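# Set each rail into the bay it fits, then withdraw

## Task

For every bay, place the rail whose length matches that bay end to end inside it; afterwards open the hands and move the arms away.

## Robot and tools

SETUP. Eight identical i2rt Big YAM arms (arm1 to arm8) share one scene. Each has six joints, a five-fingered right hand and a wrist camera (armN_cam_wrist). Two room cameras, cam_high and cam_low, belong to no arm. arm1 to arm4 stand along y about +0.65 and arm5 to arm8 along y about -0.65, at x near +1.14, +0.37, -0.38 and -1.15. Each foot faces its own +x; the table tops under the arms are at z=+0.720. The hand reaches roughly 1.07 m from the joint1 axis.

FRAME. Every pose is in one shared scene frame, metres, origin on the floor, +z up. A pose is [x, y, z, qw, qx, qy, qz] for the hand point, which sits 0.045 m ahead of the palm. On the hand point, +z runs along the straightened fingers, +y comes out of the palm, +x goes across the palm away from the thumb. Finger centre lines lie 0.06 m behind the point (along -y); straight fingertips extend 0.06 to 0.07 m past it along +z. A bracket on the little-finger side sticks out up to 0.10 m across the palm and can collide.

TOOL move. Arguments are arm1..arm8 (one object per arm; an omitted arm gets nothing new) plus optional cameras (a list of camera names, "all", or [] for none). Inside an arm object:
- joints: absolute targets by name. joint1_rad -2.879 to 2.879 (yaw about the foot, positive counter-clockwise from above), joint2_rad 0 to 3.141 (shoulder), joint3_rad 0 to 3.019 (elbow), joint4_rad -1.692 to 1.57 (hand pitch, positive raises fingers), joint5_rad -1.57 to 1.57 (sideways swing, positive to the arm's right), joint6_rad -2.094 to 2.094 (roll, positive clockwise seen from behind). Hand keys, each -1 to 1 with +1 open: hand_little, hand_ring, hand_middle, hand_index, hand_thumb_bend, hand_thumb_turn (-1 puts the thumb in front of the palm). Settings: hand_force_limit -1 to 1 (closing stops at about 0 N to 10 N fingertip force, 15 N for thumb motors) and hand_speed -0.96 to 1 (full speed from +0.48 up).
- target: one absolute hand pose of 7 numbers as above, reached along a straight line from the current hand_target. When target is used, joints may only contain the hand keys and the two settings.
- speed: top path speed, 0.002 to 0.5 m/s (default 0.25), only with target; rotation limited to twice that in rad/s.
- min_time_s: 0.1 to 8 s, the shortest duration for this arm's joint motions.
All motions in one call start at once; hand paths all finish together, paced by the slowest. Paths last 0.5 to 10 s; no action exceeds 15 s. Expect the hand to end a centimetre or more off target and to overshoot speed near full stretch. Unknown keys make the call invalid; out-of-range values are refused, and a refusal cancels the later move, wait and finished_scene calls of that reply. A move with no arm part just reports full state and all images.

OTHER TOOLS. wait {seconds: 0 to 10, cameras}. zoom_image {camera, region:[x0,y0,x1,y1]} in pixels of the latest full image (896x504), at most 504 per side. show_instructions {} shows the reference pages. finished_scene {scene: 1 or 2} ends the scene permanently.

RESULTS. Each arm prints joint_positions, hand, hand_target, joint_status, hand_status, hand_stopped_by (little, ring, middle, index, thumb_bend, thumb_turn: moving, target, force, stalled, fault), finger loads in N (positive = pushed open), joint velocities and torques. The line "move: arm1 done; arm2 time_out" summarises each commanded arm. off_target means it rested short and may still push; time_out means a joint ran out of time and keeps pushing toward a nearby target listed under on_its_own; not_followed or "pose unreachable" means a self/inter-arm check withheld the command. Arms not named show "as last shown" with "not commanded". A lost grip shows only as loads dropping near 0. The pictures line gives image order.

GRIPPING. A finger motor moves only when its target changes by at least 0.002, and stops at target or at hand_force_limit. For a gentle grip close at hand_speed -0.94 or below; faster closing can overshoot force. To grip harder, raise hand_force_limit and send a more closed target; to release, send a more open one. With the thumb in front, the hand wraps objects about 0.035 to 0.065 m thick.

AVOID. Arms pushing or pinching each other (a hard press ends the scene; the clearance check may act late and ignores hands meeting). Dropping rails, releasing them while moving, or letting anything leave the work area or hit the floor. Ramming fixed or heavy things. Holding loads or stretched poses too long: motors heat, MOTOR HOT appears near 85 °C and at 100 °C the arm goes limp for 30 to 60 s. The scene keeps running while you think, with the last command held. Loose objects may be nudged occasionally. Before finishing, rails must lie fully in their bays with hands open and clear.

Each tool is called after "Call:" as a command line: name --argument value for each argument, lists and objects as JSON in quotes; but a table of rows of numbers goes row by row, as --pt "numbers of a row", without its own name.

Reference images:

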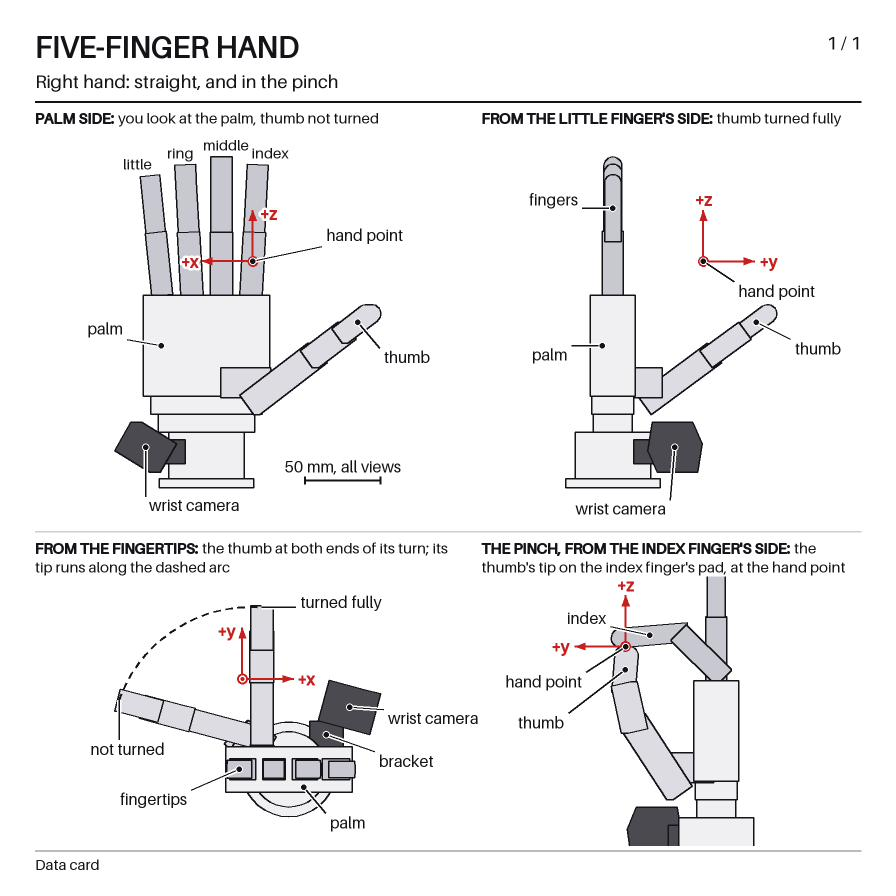

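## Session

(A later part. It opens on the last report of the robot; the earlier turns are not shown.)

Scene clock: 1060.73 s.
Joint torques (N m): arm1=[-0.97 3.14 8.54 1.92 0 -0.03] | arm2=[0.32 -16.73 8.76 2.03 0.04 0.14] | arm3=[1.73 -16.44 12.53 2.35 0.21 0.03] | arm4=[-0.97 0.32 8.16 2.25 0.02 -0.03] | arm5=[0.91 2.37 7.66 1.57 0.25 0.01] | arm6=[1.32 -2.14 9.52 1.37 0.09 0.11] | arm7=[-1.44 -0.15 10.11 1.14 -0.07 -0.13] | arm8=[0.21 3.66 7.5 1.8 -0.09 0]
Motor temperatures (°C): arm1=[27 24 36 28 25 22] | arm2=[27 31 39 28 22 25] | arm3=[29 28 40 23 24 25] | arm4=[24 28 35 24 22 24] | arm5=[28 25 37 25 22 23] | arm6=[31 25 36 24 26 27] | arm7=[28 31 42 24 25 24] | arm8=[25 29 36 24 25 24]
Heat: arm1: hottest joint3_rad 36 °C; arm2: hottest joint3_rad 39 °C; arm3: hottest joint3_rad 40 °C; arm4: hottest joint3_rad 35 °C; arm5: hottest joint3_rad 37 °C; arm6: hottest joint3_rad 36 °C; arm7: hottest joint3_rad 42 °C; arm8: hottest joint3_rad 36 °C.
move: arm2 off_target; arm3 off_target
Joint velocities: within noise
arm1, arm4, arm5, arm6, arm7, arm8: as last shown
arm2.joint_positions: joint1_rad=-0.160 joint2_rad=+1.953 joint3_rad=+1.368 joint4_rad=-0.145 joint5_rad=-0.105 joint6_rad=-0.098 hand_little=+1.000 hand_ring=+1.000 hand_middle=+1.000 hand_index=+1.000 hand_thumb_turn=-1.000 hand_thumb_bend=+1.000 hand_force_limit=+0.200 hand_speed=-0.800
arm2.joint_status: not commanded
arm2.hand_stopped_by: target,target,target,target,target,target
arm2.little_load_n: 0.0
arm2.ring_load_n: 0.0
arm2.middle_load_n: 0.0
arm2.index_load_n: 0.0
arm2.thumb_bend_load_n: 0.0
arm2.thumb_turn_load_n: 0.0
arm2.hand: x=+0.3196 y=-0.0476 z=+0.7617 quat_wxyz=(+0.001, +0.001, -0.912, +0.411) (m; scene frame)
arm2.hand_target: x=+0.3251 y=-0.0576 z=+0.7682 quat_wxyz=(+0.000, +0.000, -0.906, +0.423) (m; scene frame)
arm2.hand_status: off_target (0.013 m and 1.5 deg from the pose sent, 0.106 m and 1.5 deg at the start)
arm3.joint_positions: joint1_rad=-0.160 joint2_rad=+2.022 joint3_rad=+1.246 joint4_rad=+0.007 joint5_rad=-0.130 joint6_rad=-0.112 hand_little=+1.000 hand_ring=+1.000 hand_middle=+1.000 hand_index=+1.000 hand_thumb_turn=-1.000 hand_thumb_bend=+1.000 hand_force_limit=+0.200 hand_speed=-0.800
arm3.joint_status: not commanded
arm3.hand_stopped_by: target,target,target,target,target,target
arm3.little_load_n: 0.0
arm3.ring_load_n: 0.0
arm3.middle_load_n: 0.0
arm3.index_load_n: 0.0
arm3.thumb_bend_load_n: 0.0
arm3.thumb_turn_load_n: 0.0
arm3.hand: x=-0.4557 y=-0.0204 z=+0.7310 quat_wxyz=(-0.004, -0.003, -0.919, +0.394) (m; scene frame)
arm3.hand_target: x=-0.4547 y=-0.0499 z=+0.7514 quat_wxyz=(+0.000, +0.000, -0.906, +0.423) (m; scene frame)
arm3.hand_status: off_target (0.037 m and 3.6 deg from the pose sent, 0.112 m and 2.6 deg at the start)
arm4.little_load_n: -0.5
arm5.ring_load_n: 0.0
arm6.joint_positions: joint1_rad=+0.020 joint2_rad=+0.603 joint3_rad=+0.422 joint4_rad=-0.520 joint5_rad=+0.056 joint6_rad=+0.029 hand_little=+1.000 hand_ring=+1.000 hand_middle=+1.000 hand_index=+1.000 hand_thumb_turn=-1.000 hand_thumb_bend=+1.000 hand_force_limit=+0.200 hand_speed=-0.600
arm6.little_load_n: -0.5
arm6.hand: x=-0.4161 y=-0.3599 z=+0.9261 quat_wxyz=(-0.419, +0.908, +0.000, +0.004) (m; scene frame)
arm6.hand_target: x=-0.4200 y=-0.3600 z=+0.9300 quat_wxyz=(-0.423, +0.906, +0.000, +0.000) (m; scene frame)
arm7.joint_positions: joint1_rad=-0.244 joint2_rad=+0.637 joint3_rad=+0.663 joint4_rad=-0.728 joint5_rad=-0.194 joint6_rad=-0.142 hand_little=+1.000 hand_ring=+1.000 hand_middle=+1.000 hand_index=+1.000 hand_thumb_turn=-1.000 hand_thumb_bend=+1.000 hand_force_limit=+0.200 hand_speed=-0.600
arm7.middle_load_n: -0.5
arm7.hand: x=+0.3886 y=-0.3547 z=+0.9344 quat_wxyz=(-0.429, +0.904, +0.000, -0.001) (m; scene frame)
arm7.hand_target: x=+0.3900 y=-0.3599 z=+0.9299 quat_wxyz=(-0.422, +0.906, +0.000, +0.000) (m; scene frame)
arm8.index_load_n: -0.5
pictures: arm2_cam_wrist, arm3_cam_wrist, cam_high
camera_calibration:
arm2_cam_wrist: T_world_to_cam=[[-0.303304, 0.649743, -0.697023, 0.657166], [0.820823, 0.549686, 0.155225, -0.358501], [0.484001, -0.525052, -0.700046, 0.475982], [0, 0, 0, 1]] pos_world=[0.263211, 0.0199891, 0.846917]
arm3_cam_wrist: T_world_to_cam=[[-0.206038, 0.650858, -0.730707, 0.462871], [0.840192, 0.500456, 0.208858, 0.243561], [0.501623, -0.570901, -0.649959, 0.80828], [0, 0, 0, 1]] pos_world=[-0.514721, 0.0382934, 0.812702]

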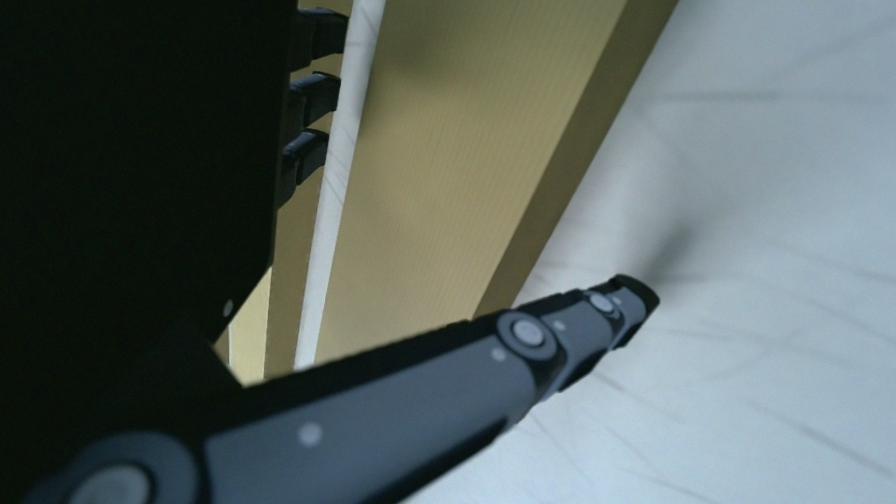

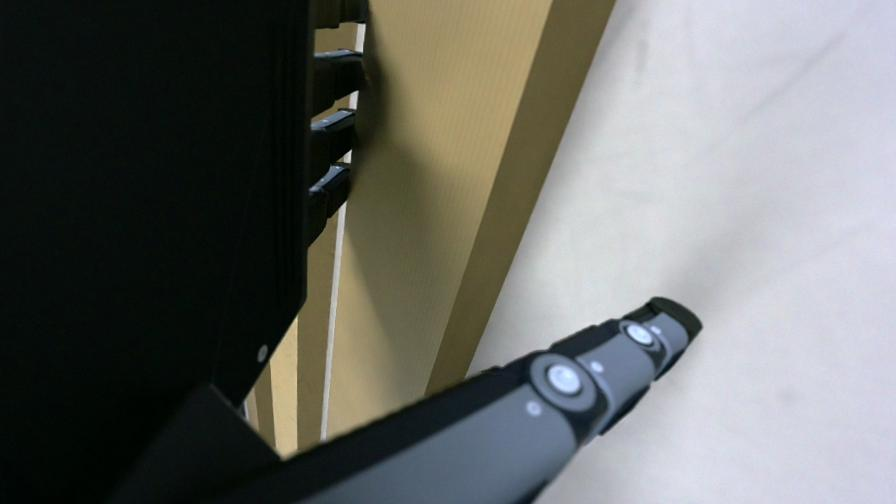

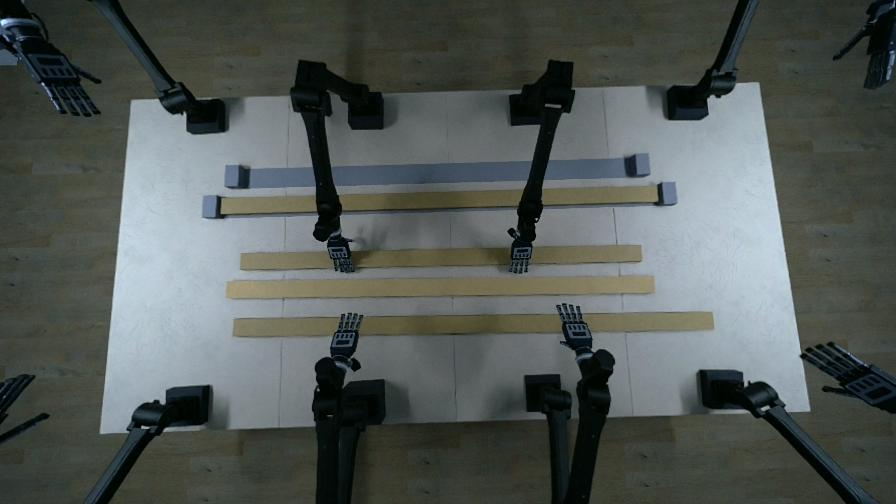

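Call:
move --arm2 '{"target": [0.325, -0.062, 0.83, 0, 0, -0.9063, 0.4226], "speed": 0.15}' --arm3 '{"target": [-0.455, -0.07, 0.84, 0, 0, -0.9063, 0.4226], "speed": 0.15}' --cameras '[]'

Call:
move --arm2 '{"target": [0.325, -0.065, 0.777, 0, 0, -0.9063, 0.4226], "speed": 0.1}' --arm3 '{"target": [-0.455, -0.075, 0.770, 0, 0, -0.9063, 0.4226], "speed": 0.1}' --cameras '["cam_high", "arm2_cam_wrist", "arm3_cam_wrist"]'

Scene clock: 1077.67 s.
Joint torques (N m): arm1=[-1.14 3.02 8.65 2.04 -0.02 -0.03] | arm2=[0.38 -17.49 11.55 1.01 0 0.21] | arm3=[1.26 -18.14 13.9 1.33 0.17 0.02] | arm4=[-0.26 0.32 8.08 2.15 0.02 0.04] | arm5=[0.97 2.37 7.65 1.58 0.24 0.01] | arm6=[1.67 -2.2 9.44 1.42 0.09 0.12] | arm7=[-1.38 0.26 10.07 1.2 -0.06 -0.13] | arm8=[0.21 3.66 7.47 1.8 -0.09 0]
Motor temperatures (°C): arm1=[27 24 36 28 25 22] | arm2=[27 31 37 28 22 25] | arm3=[29 28 40 23 24 25] | arm4=[24 28 35 24 22 24] | arm5=[28 25 37 25 22 23] | arm6=[31 25 37 24 26 27] | arm7=[28 30 41 24 25 24] | arm8=[25 29 36 24 25 24]
Heat: arm1: hottest joint3_rad 36 °C; arm2: hottest joint3_rad 37 °C; arm3: hottest joint3_rad 40 °C; arm4: hottest joint3_rad 35 °C; arm5: hottest joint3_rad 37 °C; arm6: hottest joint3_rad 37 °C; arm7: hottest joint3_rad 41 °C; arm8: hottest joint3_rad 36 °C.
move: arm2 off_target; arm3 off_target
Joint velocities: within noise
arm1, arm4, arm5, arm6, arm7, arm8: as last shown
arm1.index_load_n: 0.5
arm2.joint_positions: joint1_rad=-0.160 joint2_rad=+1.893 joint3_rad=+1.415 joint4_rad=-0.263 joint5_rad=-0.105 joint6_rad=-0.097 hand_little=+1.000 hand_ring=+1.000 hand_middle=+1.000 hand_index=+1.000 hand_thumb_turn=-1.000 hand_thumb_bend=+1.000 hand_force_limit=+0.200 hand_speed=-0.800
arm2.joint_status: not commanded
arm2.hand_stopped_by: target,target,target,target,target,target
arm2.little_load_n: 0.0
arm2.ring_load_n: 0.0
arm2.middle_load_n: 0.0
arm2.index_load_n: 0.0
arm2.thumb_bend_load_n: 0.0
arm2.thumb_turn_load_n: 0.0
arm2.hand: x=+0.3200 y=-0.0462 z=+0.8073 quat_wxyz=(+0.001, +0.001, -0.914, +0.406) (m; scene frame)
arm2.hand_target: x=+0.3252 y=-0.0610 z=+0.8304 quat_wxyz=(+0.000, +0.000, -0.906, +0.423) (m; scene frame)
arm2.hand_status: off_target (0.028 m and 2.1 deg from the pose sent, 0.070 m and 1.5 deg at the start)
arm3.joint_positions: joint1_rad=-0.155 joint2_rad=+1.941 joint3_rad=+1.367 joint4_rad=-0.184 joint5_rad=-0.127 joint6_rad=-0.111 hand_little=+1.000 hand_ring=+1.000 hand_middle=+1.000 hand_index=+1.000 hand_thumb_turn=-1.000 hand_thumb_bend=+1.000 hand_force_limit=+0.200 hand_speed=-0.800
arm3.joint_status: not commanded
arm3.hand_stopped_by: target,target,target,target,target,target
arm3.little_load_n: 0.0
arm3.ring_load_n: 0.0
arm3.middle_load_n: 0.0
arm3.index_load_n: 0.0
arm3.thumb_bend_load_n: 0.0
arm3.thumb_turn_load_n: 0.0
arm3.hand: x=-0.4572 y=-0.0454 z=+0.8104 quat_wxyz=(-0.002, -0.002, -0.917, +0.399) (m; scene frame)
arm3.hand_target: x=-0.4547 y=-0.0681 z=+0.8407 quat_wxyz=(+0.000, +0.000, -0.906, +0.423) (m; scene frame)
arm3.hand_status: off_target (0.039 m and 3.0 deg from the pose sent, 0.120 m and 3.7 deg at the start)
arm4.little_load_n: 0.0
arm6.little_load_n: 0.0
arm7.middle_load_n: 0.0
arm8.index_load_n: 0.0
pictures: none
No camera images: "cameras" was empty.

Scene clock: 1079.13 s.
Joint torques (N m): arm1=[-1.03 2.78 8.57 1.95 -0.01 -0.03] | arm2=[-0.03 -16.85 8.36 1.91 0.06 0.25] | arm3=[1.67 -18.08 10.7 2.5 0.21 0.08] | arm4=[-0.73 0.09 7.88 2.19 0.06 0.06] | arm5=[0.91 2.43 7.66 1.57 0.25 0.01] | arm6=[1.32 -2.43 9.54 1.36 0.11 0.09] | arm7=[-1.61 0.03 10.09 1.17 -0.09 -0.12] | arm8=[0.21 3.66 7.5 1.78 -0.09 0]
Motor temperatures (°C): arm1=[27 24 36 28 25 22] | arm2=[27 31 38 28 22 25] | arm3=[29 28 40 23 24 25] | arm4=[24 28 35 24 22 24] | arm5=[28 25 37 25 22 23] | arm6=[31 25 37 24 26 27] | arm7=[28 30 41 24 25 24] | arm8=[25 29 36 24 25 24]
Heat: arm1: hottest joint3_rad 36 °C; arm2: hottest joint3_rad 38 °C; arm3: hottest joint3_rad 40 °C; arm4: hottest joint3_rad 35 °C; arm5: hottest joint3_rad 37 °C; arm6: hottest joint3_rad 37 °C; arm7: hottest joint3_rad 41 °C; arm8: hottest joint3_rad 36 °C.
move: arm2 done; arm3 off_target
Joint velocities: within noise
arm1, arm4, arm5, arm6, arm7, arm8: as last shown
arm1.index_load_n: -0.5
arm2.joint_positions: joint1_rad=-0.159 joint2_rad=+1.953 joint3_rad=+1.409 joint4_rad=-0.175 joint5_rad=-0.104 joint6_rad=-0.097 hand_little=+1.000 hand_ring=+1.000 hand_middle=+1.000 hand_index=+1.000 hand_thumb_turn=-1.000 hand_thumb_bend=+1.000 hand_force_limit=+0.200 hand_speed=-0.800
arm2.joint_status: not commanded
arm2.hand_stopped_by: target,target,target,target,target,target
arm2.little_load_n: 0.0
arm2.ring_load_n: 0.0
arm2.middle_load_n: 0.0
arm2.index_load_n: 0.0
arm2.thumb_bend_load_n: 0.0
arm2.thumb_turn_load_n: 0.0
arm2.hand: x=+0.3186 y=-0.0587 z=+0.7772 quat_wxyz=(+0.002, +0.002, -0.909, +0.416) (m; scene frame)
arm2.hand_target: x=+0.3250 y=-0.0648 z=+0.7771 quat_wxyz=(+0.000, +0.000, -0.906, +0.423) (m; scene frame)
arm2.hand_status: done (0.009 m and 0.9 deg from the pose sent, 0.036 m and 2.1 deg at the start)
arm3.joint_positions: joint1_rad=-0.154 joint2_rad=+2.047 joint3_rad=+1.367 joint4_rad=-0.073 joint5_rad=-0.125 joint6_rad=-0.110 hand_little=+1.000 hand_ring=+1.000 hand_middle=+1.000 hand_index=+1.000 hand_thumb_turn=-1.000 hand_thumb_bend=+1.000 hand_force_limit=+0.200 hand_speed=-0.800
arm3.joint_status: not commanded
arm3.hand_stopped_by: target,target,target,target,target,target
arm3.little_load_n: 0.0
arm3.ring_load_n: 0.0
arm3.middle_load_n: 0.0
arm3.index_load_n: 0.0
arm3.thumb_bend_load_n: 0.0
arm3.thumb_turn_load_n: 0.0
arm3.hand: x=-0.4585 y=-0.0564 z=+0.7554 quat_wxyz=(-0.002, -0.002, -0.916, +0.401) (m; scene frame)
arm3.hand_target: x=-0.4549 y=-0.0741 z=+0.7704 quat_wxyz=(+0.000, +0.000, -0.906, +0.423) (m; scene frame)
arm3.hand_status: off_target (0.024 m and 2.7 deg from the pose sent, 0.050 m and 3.0 deg at the start)
arm4.little_load_n: -0.5
arm7.middle_load_n: -0.5
arm8.middle_load_n: -0.5
pictures: arm2_cam_wrist, arm3_cam_wrist, cam_high
camera_calibration:
arm2_cam_wrist: T_world_to_cam=[[-0.304494, 0.641556, -0.704052, 0.680203], [0.821409, 0.551091, 0.146923, -0.347632], [0.482256, -0.533577, -0.694783, 0.477433], [0, 0, 0, 1]] pos_world=[0.262421, 0.00993607, 0.861687]
arm3_cam_wrist: T_world_to_cam=[[-0.210382, 0.638607, -0.740216, 0.508022], [0.840584, 0.504759, 0.196563, 0.268562], [0.499158, -0.580861, -0.642995, 0.798014], [0, 0, 0, 1]] pos_world=[-0.517206, 0.00354943, 0.836376]

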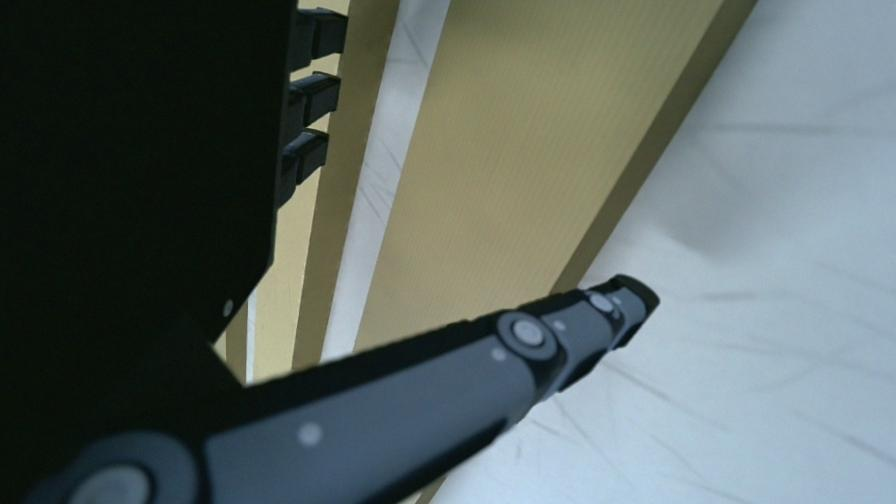

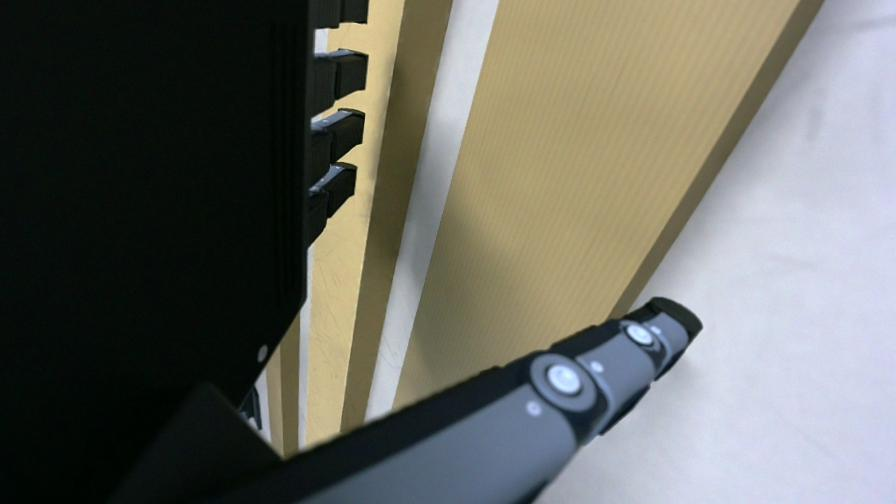

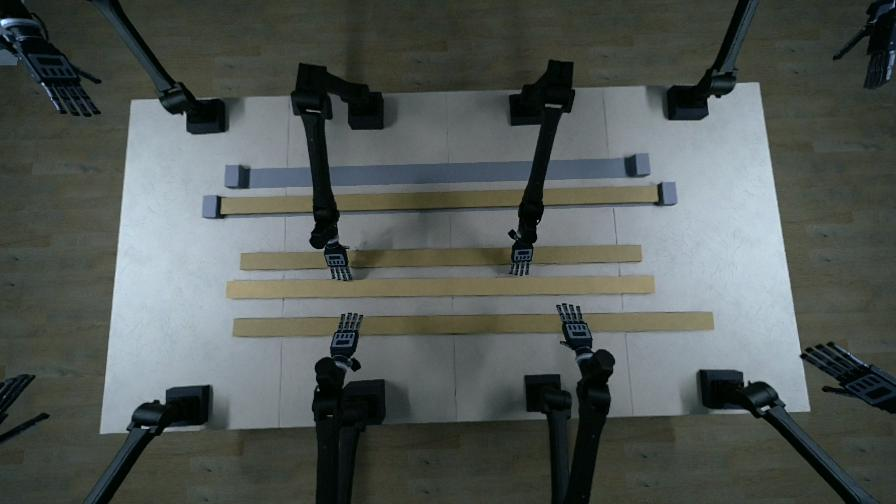

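Call:
move --arm2 '{"target": [0.325, -0.062, 0.762, 0, 0, -0.9063, 0.4226], "speed": 0.1}' --arm3 '{"target": [-0.455, -0.058, 0.768, 0, 0, -0.9063, 0.4226], "speed": 0.1}' --cameras '["arm2_cam_wrist", "arm3_cam_wrist"]'

Scene clock: 1089.90 s.
Joint torques (N m): arm1=[-1.03 3.02 8.57 1.98 -0.01 -0.01] | arm2=[-0.03 -15.74 8.35 1.89 0.05 0.18] | arm3=[0.5 -19.96 7.84 2.56 0.03 0.03] | arm4=[-0.97 0.73 8.17 2.15 0.08 0.03] | arm5=[0.91 2.37 7.68 1.61 0.24 0] | arm6=[1.38 -2.26 9.42 1.43 0.09 0.14] | arm7=[-1.38 0.15 10.11 1.16 -0.06 -0.13] | arm8=[0.21 3.66 7.47 1.8 -0.09 0]
Motor temperatures (°C): arm1=[27 24 36 28 25 22] | arm2=[27 32 38 28 22 25] | arm3=[29 28 39 23 24 25] | arm4=[24 28 35 24 22 24] | arm5=[28 25 37 25 22 23] | arm6=[31 25 37 24 26 27] | arm7=[28 30 40 24 25 24] | arm8=[25 29 36 24 25 24]
Heat: arm1: hottest joint3_rad 36 °C; arm2: hottest joint3_rad 38 °C; arm3: hottest joint3_rad 39 °C; arm4: hottest joint3_rad 35 °C; arm5: hottest joint3_rad 37 °C; arm6: hottest joint3_rad 37 °C; arm7: hottest joint3_rad 40 °C; arm8: hottest joint3_rad 36 °C.
move: arm2 done; arm3 off_target
Joint velocities: within noise
arm1.joint_positions: joint1_rad=+0.012 joint2_rad=+0.649 joint3_rad=+1.448 joint4_rad=-1.238 joint5_rad=-0.190 joint6_rad=-1.059 hand_little=+1.000 hand_ring=+1.000 hand_middle=+1.000 hand_index=+1.000 hand_thumb_turn=+1.000 hand_thumb_bend=+1.000 hand_force_limit=+0.000 hand_speed=-0.800
arm1.joint_status: not commanded
arm1.hand_stopped_by: target,target,target,target,target,target
arm1.little_load_n: 0.0
arm1.ring_load_n: 0.0
arm1.middle_load_n: 0.0
arm1.index_load_n: 0.0
arm1.thumb_bend_load_n: 0.0
arm1.thumb_turn_load_n: 0.0
arm1.hand: x=+1.1362 y=+0.4163 z=+1.2924 quat_wxyz=(+0.208, +0.458, -0.702, +0.505) (m; scene frame)
arm1.hand_target: x=+1.1332 y=+0.4179 z=+1.3027 quat_wxyz=(+0.216, +0.451, -0.698, +0.512) (m; scene frame)
arm1.hand_status: not commanded
arm2.joint_positions: joint1_rad=-0.159 joint2_rad=+1.965 joint3_rad=+1.388 joint4_rad=-0.137 joint5_rad=-0.104 joint6_rad=-0.097 hand_little=+1.000 hand_ring=+1.000 hand_middle=+1.000 hand_index=+1.000 hand_thumb_turn=-1.000 hand_thumb_bend=+1.000 hand_force_limit=+0.200 hand_speed=-0.800
arm2.joint_status: not commanded
arm2.hand_stopped_by: target,target,target,target,target,target
arm2.little_load_n: 0.0
arm2.ring_load_n: 0.0
arm2.middle_load_n: 0.0
arm2.index_load_n: 0.0
arm2.thumb_bend_load_n: 0.0
arm2.thumb_turn_load_n: 0.0
arm2.hand: x=+0.3188 y=-0.0569 z=+0.7648 quat_wxyz=(+0.003, +0.002, -0.908, +0.418) (m; scene frame)
arm2.hand_target: x=+0.3250 y=-0.0619 z=+0.7621 quat_wxyz=(+0.000, +0.000, -0.906, +0.423) (m; scene frame)
arm2.hand_status: done (0.008 m and 0.7 deg from the pose sent, 0.017 m and 0.9 deg at the start)
arm3.joint_positions: joint1_rad=-0.154 joint2_rad=+2.044 joint3_rad=+1.341 joint4_rad=-0.043 joint5_rad=-0.125 joint6_rad=-0.110 hand_little=+1.000 hand_ring=+1.000 hand_middle=+1.000 hand_index=+1.000 hand_thumb_turn=-1.000 hand_thumb_bend=+1.000 hand_force_limit=+0.200 hand_speed=-0.800
arm3.joint_status: not commanded
arm3.hand_stopped_by: target,target,target,target,target,target
arm3.little_load_n: 0.0
arm3.ring_load_n: 0.0
arm3.middle_load_n: 0.0
arm3.index_load_n: 0.0
arm3.thumb_bend_load_n: 0.0
arm3.thumb_turn_load_n: 0.0
arm3.hand: x=-0.4576 y=-0.0512 z=+0.7496 quat_wxyz=(-0.001, -0.001, -0.915, +0.404) (m; scene frame)
arm3.hand_target: x=-0.4551 y=-0.0579 z=+0.7680 quat_wxyz=(+0.000, +0.000, -0.906, +0.423) (m; scene frame)
arm3.hand_status: off_target (0.020 m and 2.4 deg from the pose sent, 0.013 m and 2.7 deg at the start)
arm4.joint_positions: joint1_rad=+0.301 joint2_rad=+0.650 joint3_rad=+1.455 joint4_rad=-1.328 joint5_rad=+0.120 joint6_rad=-1.084 hand_little=+1.000 hand_ring=+1.000 hand_middle=+1.000 hand_index=+1.000 hand_thumb_turn=+1.000 hand_thumb_bend=+1.000 hand_force_limit=+0.000 hand_speed=-0.800
arm4.joint_status: not commanded
arm4.hand_stopped_by: target,target,target,target,target,target
arm4.little_load_n: 0.0
arm4.ring_load_n: 0.0
arm4.middle_load_n: 0.0
arm4.index_load_n: 0.0
arm4.thumb_bend_load_n: 0.0
arm4.thumb_turn_load_n: 0.0
arm4.hand: x=-1.1342 y=+0.4175 z=+1.2701 quat_wxyz=(+0.227, +0.544, -0.672, +0.448) (m; scene frame)
arm4.hand_target: x=-1.1347 y=+0.4187 z=+1.2834 quat_wxyz=(+0.232, +0.538, -0.666, +0.461) (m; scene frame)
arm4.hand_status: not commanded
arm5.joint_positions: joint1_rad=-0.215 joint2_rad=+0.600 joint3_rad=+1.456 joint4_rad=-1.142 joint5_rad=+0.216 joint6_rad=-1.223 hand_little=+1.000 hand_ring=+1.000 hand_middle=+1.000 hand_index=+1.000 hand_thumb_turn=+1.000 hand_thumb_bend=+1.000 hand_force_limit=+0.000 hand_speed=-0.800
arm5.joint_status: not commanded
arm5.hand_stopped_by: target,target,target,target,target,target
arm5.little_load_n: 0.0
arm5.ring_load_n: 0.0
arm5.middle_load_n: 0.0
arm5.index_load_n: 0.0
arm5.thumb_bend_load_n: 0.0
arm5.thumb_turn_load_n: 0.0
arm5.hand: x=-1.0107 y=-0.4409 z=+1.3287 quat_wxyz=(-0.400, +0.726, +0.336, +0.447) (m; scene frame)
arm5.hand_target: x=-1.0110 y=-0.4432 z=+1.3396 quat_wxyz=(-0.408, +0.720, +0.331, +0.453) (m; scene frame)
arm5.hand_status: not commanded
arm6, arm7: as last shown
arm7.little_load_n: -0.5
arm7.middle_load_n: 0.0
arm8.joint_positions: joint1_rad=+0.383 joint2_rad=+0.599 joint3_rad=+1.336 joint4_rad=-1.288 joint5_rad=-0.258 joint6_rad=-1.200 hand_little=+1.000 hand_ring=+1.000 hand_middle=+1.000 hand_index=+1.000 hand_thumb_turn=+1.000 hand_thumb_bend=+1.000 hand_force_limit=+0.000 hand_speed=-0.800
arm8.joint_status: not commanded
arm8.hand_stopped_by: target,target,target,target,target,target
arm8.little_load_n: 0.0
arm8.ring_load_n: 0.0
arm8.middle_load_n: 0.0
arm8.index_load_n: 0.0
arm8.thumb_bend_load_n: 0.0
arm8.thumb_turn_load_n: 0.0
arm8.hand: x=+1.0475 y=-0.4275 z=+1.2278 quat_wxyz=(-0.482, +0.580, +0.650, +0.094) (m; scene frame)
arm8.hand_target: x=+1.0478 y=-0.4281 z=+1.2375 quat_wxyz=(-0.490, +0.576, +0.647, +0.099) (m; scene frame)
arm8.hand_status: not commanded
pictures: arm2_cam_wrist, arm3_cam_wrist
camera_calibration:
arm2_cam_wrist: T_world_to_cam=[[-0.304895, 0.638626, -0.706537, 0.672246], [0.821475, 0.551714, 0.14419, -0.344953], [0.48189, -0.53644, -0.692831, 0.468181], [0, 0, 0, 1]] pos_world=[0.262723, 0.0121521, 0.849075]
arm3_cam_wrist: T_world_to_cam=[[-0.211104, 0.634684, -0.743379, 0.502401], [0.840758, 0.505807, 0.193092, 0.269061], [0.498558, -0.584239, -0.640393, 0.794583], [0, 0, 0, 1]] pos_world=[-0.516302, 0.00926775, 0.830367]

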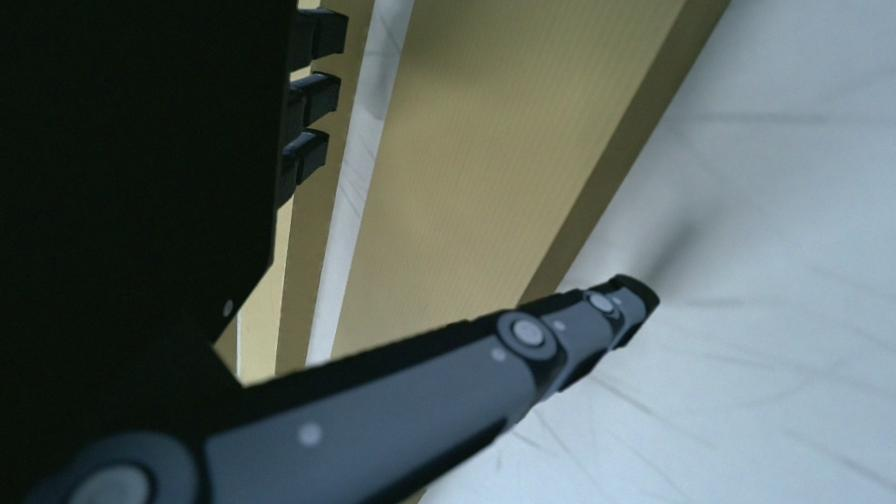

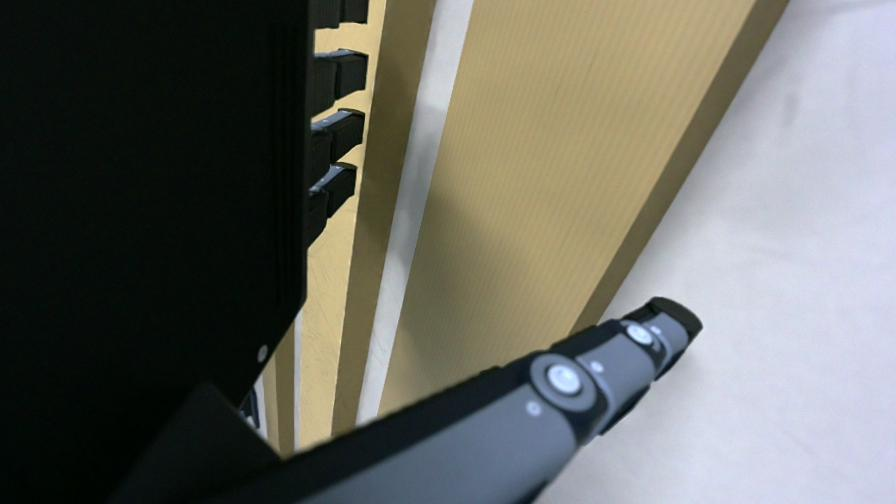

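Call:
move --arm2 '{"joints": {"hand_speed": -0.86, "hand_force_limit": -0.3, "hand_little": 0.1, "hand_ring": 0.1, "hand_middle": 0.1, "hand_index": 0.1}}' --arm3 '{"joints": {"hand_speed": -0.86, "hand_force_limit": -0.3, "hand_little": 0.1, "hand_ring": 0.1, "hand_middle": 0.1, "hand_index": 0.1}}' --cameras '["arm2_cam_wrist", "arm3_cam_wrist"]'

Call:
move --arm2 '{"joints": {"hand_speed": -0.9, "hand_force_limit": 0.2, "hand_little": 0.0, "hand_ring": 0.0, "hand_middle": 0.0, "hand_index": 0.0, "hand_thumb_bend": 0.7}}' --arm3 '{"joints": {"hand_speed": -0.9, "hand_force_limit": 0.2, "hand_little": 0.0, "hand_ring": 0.0, "hand_middle": 0.0, "hand_index": 0.0, "hand_thumb_bend": 0.7}}' --cameras '["arm2_cam_wrist", "arm3_cam_wrist", "cam_high"]'

Scene clock: 1099.43 s.
Joint torques (N m): arm1=[-1.03 2.96 8.61 1.98 0 -0.03] | arm2=[0.21 -16.67 8.13 1.33 0.02 0.17] | arm3=[1.2 -20.25 7.75 2.22 0.07 0.02] | arm4=[-0.21 0.97 8.21 1.91 0.02 0.08] | arm5=[0.91 2.37 7.65 1.58 0.24 0] | arm6=[1.55 -1.96 9.46 1.47 0.09 0.11] | arm7=[-1.44 0.03 10.15 1.24 -0.06 -0.14] | arm8=[0.21 3.6 7.47 1.8 -0.09 0]
Motor temperatures (°C): arm1=[27 24 36 28 25 22] | arm2=[27 32 37 28 22 25] | arm3=[29 29 38 23 24 25] | arm4=[24 28 35 24 22 24] | arm5=[28 25 37 25 22 23] | arm6=[31 25 37 24 26 27] | arm7=[28 30 40 24 25 24] | arm8=[25 29 36 24 25 24]
Heat: arm1: hottest joint3_rad 36 °C; arm2: hottest joint3_rad 37 °C; arm3: hottest joint3_rad 38 °C; arm4: hottest joint3_rad 35 °C; arm5: hottest joint3_rad 37 °C; arm6: hottest joint3_rad 37 °C; arm7: hottest joint3_rad 40 °C; arm8: hottest joint3_rad 36 °C.
move: arm2 off_target; arm3 off_target
Joint velocities: within noise
arm1, arm4, arm5, arm6, arm7, arm8: as last shown
arm2.joint_positions: joint1_rad=-0.159 joint2_rad=+1.965 joint3_rad=+1.388 joint4_rad=-0.118 joint5_rad=-0.102 joint6_rad=-0.096 hand_little=+0.184 hand_ring=+0.211 hand_middle=+0.237 hand_index=+0.236 hand_thumb_turn=-1.000 hand_thumb_bend=+1.001 hand_force_limit=-0.300 hand_speed=-0.860
arm2.joint_status: hand_little off_target (ended at +0.184, target +0.100); hand_ring off_target (ended at +0.211, target +0.100); hand_middle off_target (ended at +0.237, target +0.100); hand_index off_target (ended at +0.236, target +0.100); the others done
arm2.hand_stopped_by: force,force,force,force,target,target
arm2.little_load_n: 2.5
arm2.ring_load_n: 6.5
arm2.middle_load_n: 4.0
arm2.index_load_n: 3.5
arm2.thumb_bend_load_n: 2.0
arm2.thumb_turn_load_n: 3.0
arm2.hand: x=+0.3181 y=-0.0611 z=+0.7679 quat_wxyz=(+0.004, +0.001, -0.904, +0.427) (m; scene frame)
arm2.hand_target: x=+0.3250 y=-0.0619 z=+0.7621 quat_wxyz=(+0.000, +0.000, -0.906, +0.423) (m; scene frame)
arm2.hand_status: not commanded
arm3.joint_positions: joint1_rad=-0.154 joint2_rad=+2.044 joint3_rad=+1.341 joint4_rad=-0.034 joint5_rad=-0.125 joint6_rad=-0.110 hand_little=+0.158 hand_ring=+0.210 hand_middle=+0.235 hand_index=+0.392 hand_thumb_turn=-1.000 hand_thumb_bend=+1.000 hand_force_limit=-0.300 hand_speed=-0.860
arm3.joint_status: hand_little off_target (ended at +0.158, target +0.100); hand_ring off_target (ended at +0.210, target +0.100); hand_middle off_target (ended at +0.235, target +0.100); hand_index off_target (ended at +0.392, target +0.100); the others done
arm3.hand_stopped_by: force,force,force,force,target,target
arm3.little_load_n: 4.0
arm3.ring_load_n: 3.5
arm3.middle_load_n: 0.5
arm3.index_load_n: 0.0
arm3.thumb_bend_load_n: 1.0
arm3.thumb_turn_load_n: 1.0
arm3.hand: x=-0.4579 y=-0.0531 z=+0.7510 quat_wxyz=(-0.001, -0.001, -0.913, +0.408) (m; scene frame)
arm3.hand_target: x=-0.4550 y=-0.0579 z=+0.7680 quat_wxyz=(+0.000, +0.000, -0.906, +0.423) (m; scene frame)
arm3.hand_status: not commanded
arm7.little_load_n: 0.0
arm7.middle_load_n: -0.5
pictures: arm2_cam_wrist, arm3_cam_wrist
camera_calibration:
arm2_cam_wrist: T_world_to_cam=[[-0.305355, 0.625542, -0.717953, 0.68514], [0.822828, 0.552818, 0.131703, -0.333208], [0.479283, -0.550536, -0.683519, 0.461202], [0, 0, 0, 1]] pos_world=[0.262337, 0.00952811, 0.851023]
arm3_cam_wrist: T_world_to_cam=[[-0.21218, 0.62824, -0.748528, 0.507601], [0.841042, 0.507441, 0.187491, 0.274485], [0.497623, -0.589762, -0.636044, 0.79045], [0, 0, 0, 1]] pos_world=[-0.516497, 0.00799765, 0.831252]

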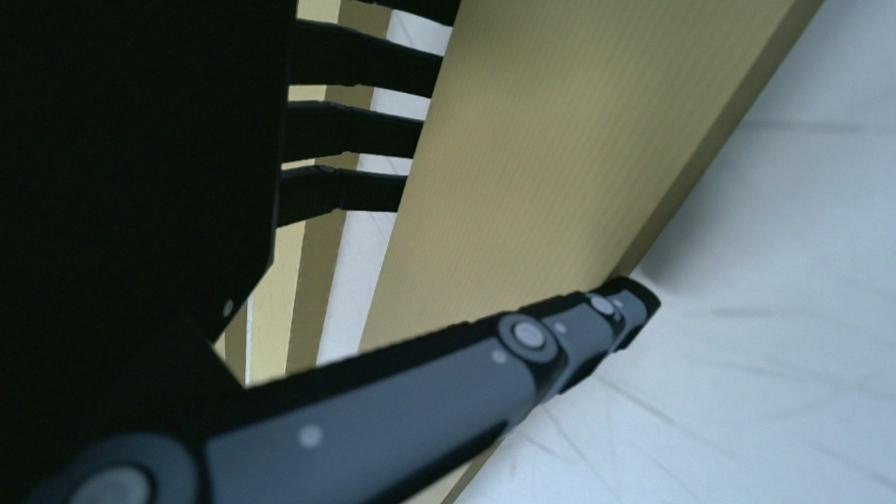

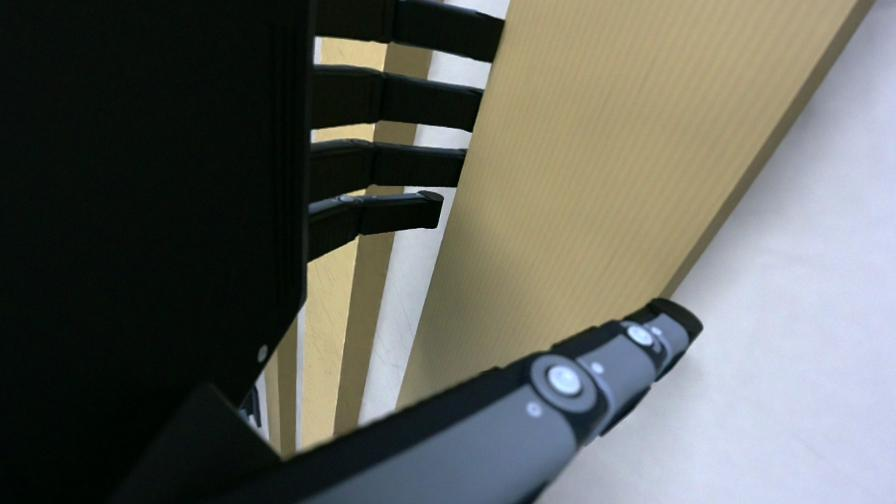

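Scene clock: 1100.87 s.
Joint torques (N m): arm1=[-0.97 2.84 8.54 1.98 -0.01 -0.02] | arm2=[0.73 -17.08 7.84 1.17 -0.06 0.2] | arm3=[1.2 -19.96 7.68 2.1 0.11 0.07] | arm4=[-0.62 0.15 8.05 2.18 0.1 0.04] | arm5=[0.91 2.37 7.68 1.58 0.25 0.01] | arm6=[1.08 -2.26 9.54 1.46 0.12 0.13] | arm7=[-1.38 0.15 10.07 1.18 -0.07 -0.12] | arm8=[0.21 3.72 7.49 1.78 -0.08 0]
Motor temperatures (°C): arm1=[27 24 36 28 25 22] | arm2=[27 32 37 28 22 25] | arm3=[29 29 38 23 24 25] | arm4=[24 28 35 24 22 24] | arm5=[28 25 37 25 22 23] | arm6=[31 25 37 24 26 27] | arm7=[28 30 40 24 25 24] | arm8=[25 29 36 24 25 24]
Heat: arm1: hottest joint3_rad 36 °C; arm2: hottest joint3_rad 37 °C; arm3: hottest joint3_rad 38 °C; arm4: hottest joint3_rad 35 °C; arm5: hottest joint3_rad 37 °C; arm6: hottest joint3_rad 37 °C; arm7: hottest joint3_rad 40 °C; arm8: hottest joint3_rad 36 °C.
move: arm2 off_target; arm3 off_target
Joint velocities: within noise
arm1, arm4, arm5, arm6, arm7, arm8: as last shown
arm1.thumb_turn_load_n: -0.5
arm2.joint_positions: joint1_rad=-0.159 joint2_rad=+1.965 joint3_rad=+1.388 joint4_rad=-0.118 joint5_rad=-0.102 joint6_rad=-0.096 hand_little=+0.168 hand_ring=+0.211 hand_middle=+0.230 hand_index=+0.228 hand_thumb_turn=-1.000 hand_thumb_bend=+0.989 hand_force_limit=+0.200 hand_speed=-0.900
arm2.joint_status: hand_little off_target (ended at +0.168, target +0.000); hand_ring off_target (ended at +0.211, target +0.000); hand_middle off_target (ended at +0.230, target +0.000); hand_index off_target (ended at +0.228, target +0.000); hand_thumb_bend off_target (ended at +0.989, target +0.700); the others done
arm2.hand_stopped_by: force,force,force,force,force,target
arm2.little_load_n: 8.0
arm2.ring_load_n: 4.0
arm2.middle_load_n: 6.5
arm2.index_load_n: 6.0
arm2.thumb_bend_load_n: 8.5
arm2.thumb_turn_load_n: 4.5
arm2.hand: x=+0.3181 y=-0.0611 z=+0.7679 quat_wxyz=(+0.004, +0.001, -0.904, +0.427) (m; scene frame)
arm2.hand_target: x=+0.3250 y=-0.0619 z=+0.7621 quat_wxyz=(+0.000, +0.000, -0.906, +0.423) (m; scene frame)
arm2.hand_status: not commanded
arm3.joint_positions: joint1_rad=-0.154 joint2_rad=+2.044 joint3_rad=+1.341 joint4_rad=-0.034 joint5_rad=-0.126 joint6_rad=-0.115 hand_little=+0.132 hand_ring=+0.194 hand_middle=+0.211 hand_index=+0.208 hand_thumb_turn=-1.000 hand_thumb_bend=+0.989 hand_force_limit=+0.200 hand_speed=-0.900
arm3.joint_status: hand_little off_target (ended at +0.132, target +0.000); hand_ring off_target (ended at +0.194, target +0.000); hand_middle off_target (ended at +0.211, target +0.000); hand_index off_target (ended at +0.208, target +0.000); hand_thumb_bend off_target (ended at +0.989, target +0.700); the others done
arm3.hand_stopped_by: force,force,force,force,force,target
arm3.little_load_n: 6.0
arm3.ring_load_n: 4.0
arm3.middle_load_n: 7.5
arm3.index_load_n: 7.0
arm3.thumb_bend_load_n: 9.0
arm3.thumb_turn_load_n: 4.0
arm3.hand: x=-0.4580 y=-0.0530 z=+0.7509 quat_wxyz=(+0.000, +0.001, -0.913, +0.408) (m; scene frame)
arm3.hand_target: x=-0.4550 y=-0.0579 z=+0.7680 quat_wxyz=(+0.000, +0.000, -0.906, +0.423) (m; scene frame)
arm3.hand_status: not commanded
arm4.ring_load_n: -0.5
arm7.middle_load_n: 0.0
pictures: arm2_cam_wrist, arm3_cam_wrist, cam_high
camera_calibration:
arm2_cam_wrist: T_world_to_cam=[[-0.305355, 0.625542, -0.717953, 0.68514], [0.822828, 0.552818, 0.131703, -0.333208], [0.479283, -0.550536, -0.683519, 0.461202], [0, 0, 0, 1]] pos_world=[0.262337, 0.00952811, 0.851023]
arm3_cam_wrist: T_world_to_cam=[[-0.216285, 0.627459, -0.748008, 0.505173], [0.839787, 0.510329, 0.185262, 0.275782], [0.497975, -0.588098, -0.637309, 0.791723], [0, 0, 0, 1]] pos_world=[-0.516595, 0.00789514, 0.831354]

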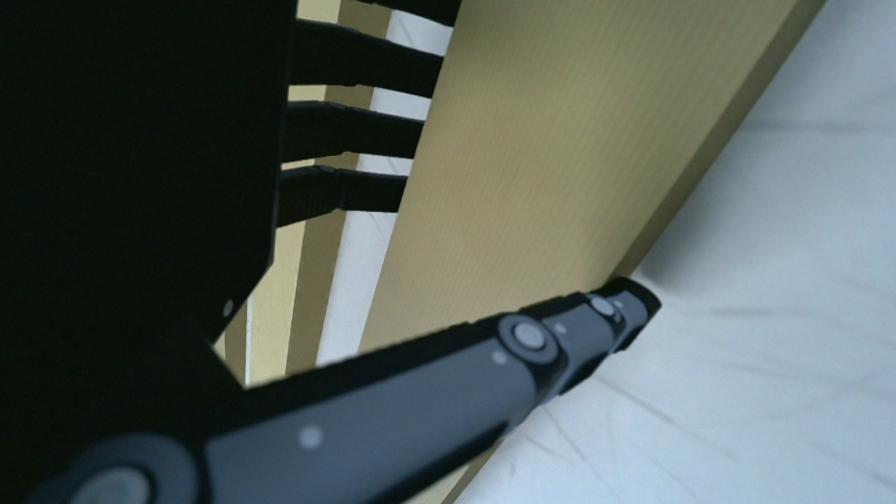

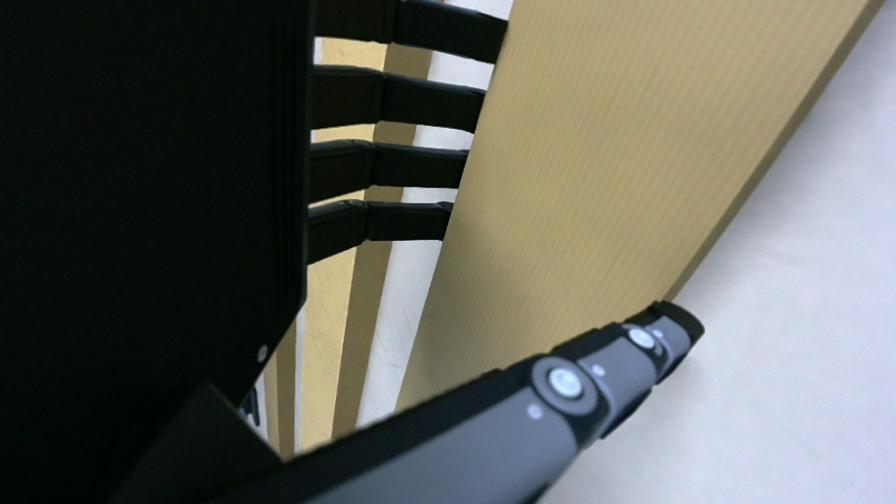

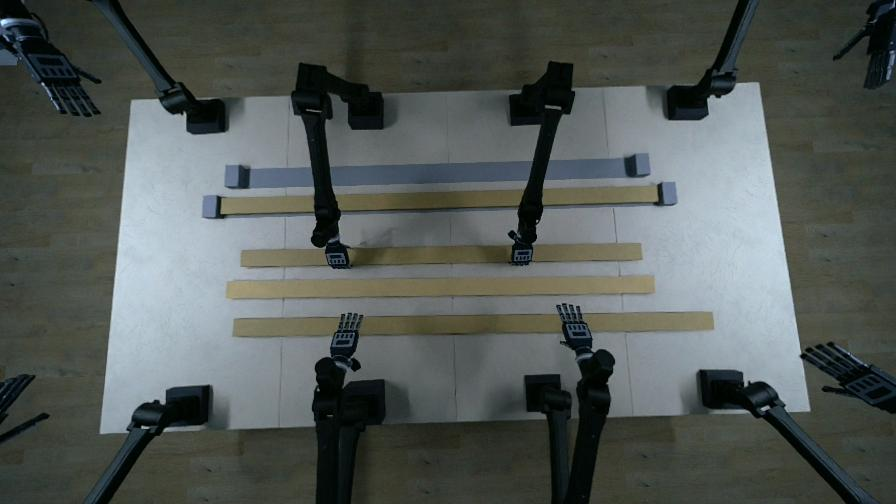

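Call:
move --arm2 '{"target": [0.316, -0.07, 0.890, 0, 0, -0.9063, 0.4226], "speed": 0.12}' --arm3 '{"target": [-0.460, -0.06, 0.880, 0, 0, -0.9063, 0.4226], "speed": 0.12}' --cameras '["cam_high"]'

Scene clock: 1113.77 s.
Joint torques (N m): arm1=[-1.2 3.02 8.58 1.95 -0.01 -0.03] | arm2=[-0.91 -23.94 14 1.28 -0.43 0.21] | arm3=[0.09 -25.35 12.62 2.13 -0.33 0.03] | arm4=[-0.03 0.38 8.03 2.14 0.12 0.04] | arm5=[0.85 2.37 7.65 1.58 0.25 0.01] | arm6=[1.73 -2.32 9.59 1.47 0.11 0.11] | arm7=[-1.44 -0.03 10.09 1.14 -0.07 -0.12] | arm8=[0.15 3.66 7.49 1.78 -0.09 0]
Motor temperatures (°C): arm1=[27 24 36 28 25 22] | arm2=[27 33 37 28 22 25] | arm3=[29 30 37 23 24 25] | arm4=[24 28 35 24 22 24] | arm5=[28 25 37 25 22 23] | arm6=[31 25 37 24 26 27] | arm7=[28 30 40 24 25 24] | arm8=[25 29 36 24 25 24]
Heat: arm1: hottest joint3_rad 36 °C; arm2: hottest joint3_rad 37 °C; arm3: hottest joint3_rad 37 °C; arm4: hottest joint3_rad 35 °C; arm5: hottest joint3_rad 37 °C; arm6: hottest joint3_rad 37 °C; arm7: hottest joint3_rad 40 °C; arm8: hottest joint3_rad 36 °C.
move: arm2 off_target; arm3 off_target
Joint velocities: within noise
arm1, arm4, arm5, arm6, arm7, arm8: as last shown
arm1.thumb_turn_load_n: 0.0
arm2.joint_positions: joint1_rad=-0.159 joint2_rad=+1.917 joint3_rad=+1.431 joint4_rad=-0.376 joint5_rad=-0.102 joint6_rad=-0.109 hand_little=+0.168 hand_ring=+0.211 hand_middle=+0.230 hand_index=+0.229 hand_thumb_turn=-0.999 hand_thumb_bend=+0.989 hand_force_limit=+0.200 hand_speed=-0.900
arm2.joint_status: not commanded
arm2.hand_stopped_by: force,force,force,force,force,target
arm2.little_load_n: 4.5
arm2.ring_load_n: 2.5
arm2.middle_load_n: 5.5
arm2.index_load_n: 8.0
arm2.thumb_bend_load_n: 8.0
arm2.thumb_turn_load_n: 11.5
arm2.hand: x=+0.3224 y=-0.0243 z=+0.7825 quat_wxyz=(-0.004, +0.003, -0.937, +0.350) (m; scene frame)
arm2.hand_target: x=+0.3177 y=-0.0565 z=+0.8746 quat_wxyz=(+0.000, +0.001, -0.906, +0.423) (m; scene frame)
arm2.hand_status: off_target (0.117 m and 9.0 deg from the pose sent, 0.122 m and 0.7 deg at the start; pose on its path clipped on 32 of 60 steps)
arm3.joint_positions: joint1_rad=-0.154 joint2_rad=+1.962 joint3_rad=+1.341 joint4_rad=-0.249 joint5_rad=-0.122 joint6_rad=-0.118 hand_little=+0.131 hand_ring=+0.194 hand_middle=+0.211 hand_index=+0.209 hand_thumb_turn=-1.000 hand_thumb_bend=+0.989 hand_force_limit=+0.200 hand_speed=-0.900
arm3.joint_status: not commanded
arm3.hand_stopped_by: force,force,force,force,force,target
arm3.little_load_n: 0.0
arm3.ring_load_n: 4.5
arm3.middle_load_n: 7.5
arm3.index_load_n: 8.0
arm3.thumb_bend_load_n: 8.5
arm3.thumb_turn_load_n: 3.0
arm3.hand: x=-0.4527 y=-0.0159 z=+0.7753 quat_wxyz=(-0.008, -0.003, -0.938, +0.347) (m; scene frame)
arm3.hand_target: x=-0.4582 y=-0.0495 z=+0.8665 quat_wxyz=(+0.000, +0.001, -0.906, +0.423) (m; scene frame)
arm3.hand_status: off_target (0.114 m and 9.4 deg from the pose sent, 0.129 m and 1.9 deg at the start; pose on its path clipped on 35 of 60 steps)
arm4.ring_load_n: 0.0
pictures: cam_high

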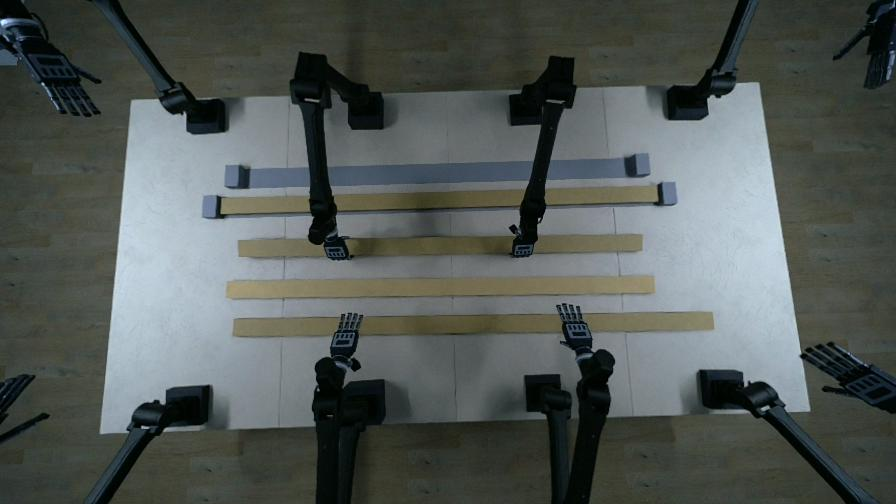

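Call:
move --arm2 '{"target": [0.316, 0.02, 0.950, 0, 0, -0.9063, 0.4226], "speed": 0.12}' --arm3 '{"target": [-0.460, 0.02, 0.940, 0, 0, -0.9063, 0.4226], "speed": 0.12}' --cameras '["cam_high"]'

Scene clock: 1125.73 s.
Joint torques (N m): arm1=[-0.97 3.02 8.62 2 0 -0.03] | arm2=[-1.26 -12.92 11.52 0.84 -0.24 0.1] | arm3=[-0.62 -13.39 12.55 1.35 -0.08 -0.08] | arm4=[-0.15 0.73 7.95 2.18 0.06 0.04] | arm5=[0.91 2.43 7.69 1.58 0.25 0.01] | arm6=[1.44 -2.37 9.43 1.46 0.11 0.11] | arm7=[-1.32 0.09 10.13 1.11 -0.07 -0.14] | arm8=[0.15 3.66 7.5 1.78 -0.09 0]
Motor temperatures (°C): arm1=[27 24 36 28 25 22] | arm2=[27 33 39 28 22 25] | arm3=[29 30 37 23 24 25] | arm4=[24 28 35 24 22 24] | arm5=[28 25 37 25 22 23] | arm6=[31 25 37 24 26 27] | arm7=[28 30 40 24 25 24] | arm8=[25 29 36 24 25 24]
Heat: arm1: hottest joint3_rad 36 °C; arm2: hottest joint3_rad 39 °C; arm3: hottest joint3_rad 37 °C; arm4: hottest joint3_rad 35 °C; arm5: hottest joint3_rad 37 °C; arm6: hottest joint3_rad 37 °C; arm7: hottest joint3_rad 40 °C; arm8: hottest joint3_rad 36 °C.
move: arm2 off_target; arm3 off_target
Joint velocities: within noise
arm1, arm4, arm5, arm8: as last shown
arm2.joint_positions: joint1_rad=-0.179 joint2_rad=+1.586 joint3_rad=+1.355 joint4_rad=-0.492 joint5_rad=-0.127 joint6_rad=-0.118 hand_little=+0.167 hand_ring=+0.210 hand_middle=+0.229 hand_index=+0.228 hand_thumb_turn=-1.000 hand_thumb_bend=+0.987 hand_force_limit=+0.200 hand_speed=-0.900
arm2.joint_status: not commanded
arm2.hand_stopped_by: force,force,force,force,force,target
arm2.little_load_n: 0.0
arm2.ring_load_n: 0.0
arm2.middle_load_n: 0.0
arm2.index_load_n: 0.0
arm2.thumb_bend_load_n: 0.0
arm2.thumb_turn_load_n: 0.0
arm2.hand: x=+0.3216 y=+0.0288 z=+0.9385 quat_wxyz=(+0.000, +0.007, -0.910, +0.415) (m; scene frame)
arm2.hand_target: x=+0.3160 y=+0.0205 z=+0.9500 quat_wxyz=(+0.000, +0.000, -0.906, +0.423) (m; scene frame)
arm2.hand_status: off_target (0.016 m and 1.2 deg from the pose sent, 0.174 m and 9.1 deg at the start; pose on its path clipped on 33 of 64 steps)
arm3.joint_positions: joint1_rad=-0.174 joint2_rad=+1.618 joint3_rad=+1.233 joint4_rad=-0.346 joint5_rad=-0.148 joint6_rad=-0.125 hand_little=+0.131 hand_ring=+0.194 hand_middle=+0.210 hand_index=+0.208 hand_thumb_turn=-1.000 hand_thumb_bend=+0.986 hand_force_limit=+0.200 hand_speed=-0.900
arm3.joint_status: not commanded
arm3.hand_stopped_by: force,force,force,force,force,target
arm3.little_load_n: 0.0
arm3.ring_load_n: 0.0
arm3.middle_load_n: 0.0
arm3.index_load_n: 0.0
arm3.thumb_bend_load_n: 0.0
arm3.thumb_turn_load_n: 0.0
arm3.hand: x=-0.4525 y=+0.0302 z=+0.9257 quat_wxyz=(-0.003, +0.001, -0.911, +0.413) (m; scene frame)
arm3.hand_target: x=-0.4598 y=+0.0206 z=+0.9400 quat_wxyz=(+0.000, +0.000, -0.906, +0.423) (m; scene frame)
arm3.hand_status: off_target (0.019 m and 1.3 deg from the pose sent, 0.169 m and 9.4 deg at the start; pose on its path clipped on 20 of 64 steps)
arm6.joint_positions: joint1_rad=+0.020 joint2_rad=+0.603 joint3_rad=+0.422 joint4_rad=-0.520 joint5_rad=+0.056 joint6_rad=+0.029 hand_little=+1.000 hand_ring=+1.000 hand_middle=+1.000 hand_index=+1.000 hand_thumb_turn=-1.000 hand_thumb_bend=+1.000 hand_force_limit=+0.200 hand_speed=-0.600
arm6.joint_status: not commanded
arm6.hand_stopped_by: target,target,target,target,target,target
arm6.little_load_n: 0.0
arm6.ring_load_n: 0.0
arm6.middle_load_n: -0.5
arm6.index_load_n: 0.0
arm6.thumb_bend_load_n: 0.0
arm6.thumb_turn_load_n: 0.0
arm6.hand: x=-0.4161 y=-0.3599 z=+0.9261 quat_wxyz=(-0.419, +0.908, +0.000, +0.004) (m; scene frame)
arm6.hand_target: x=-0.4200 y=-0.3600 z=+0.9300 quat_wxyz=(-0.423, +0.906, +0.000, +0.000) (m; scene frame)
arm6.hand_status: not commanded
arm7.joint_positions: joint1_rad=-0.244 joint2_rad=+0.637 joint3_rad=+0.663 joint4_rad=-0.728 joint5_rad=-0.194 joint6_rad=-0.142 hand_little=+1.000 hand_ring=+1.000 hand_middle=+1.000 hand_index=+1.000 hand_thumb_turn=-1.000 hand_thumb_bend=+1.000 hand_force_limit=+0.200 hand_speed=-0.600
arm7.joint_status: not commanded
arm7.hand_stopped_by: target,target,target,target,target,target
arm7.little_load_n: 0.0
arm7.ring_load_n: 0.0
arm7.middle_load_n: 0.0
arm7.index_load_n: 0.0
arm7.thumb_bend_load_n: 0.0
arm7.thumb_turn_load_n: 0.0
arm7.hand: x=+0.3886 y=-0.3547 z=+0.9344 quat_wxyz=(-0.429, +0.904, +0.000, -0.001) (m; scene frame)
arm7.hand_target: x=+0.3900 y=-0.3599 z=+0.9299 quat_wxyz=(-0.422, +0.906, +0.000, +0.000) (m; scene frame)
arm7.hand_status: not commanded
pictures: cam_high

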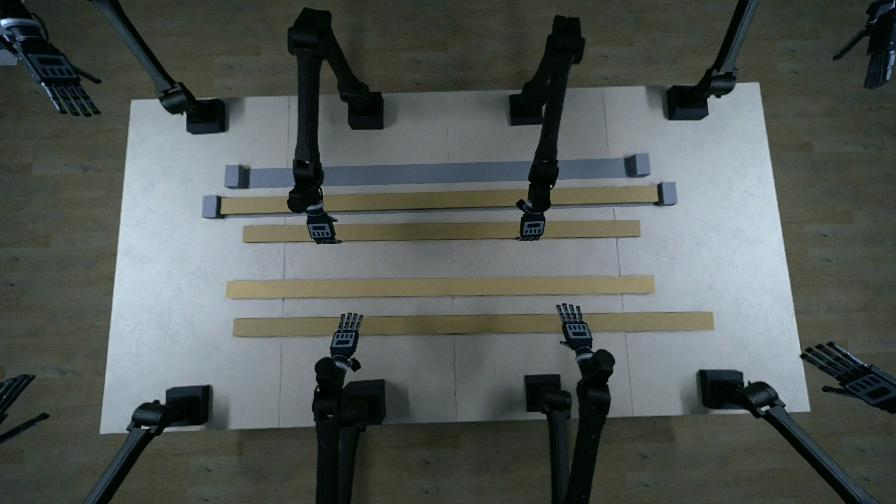

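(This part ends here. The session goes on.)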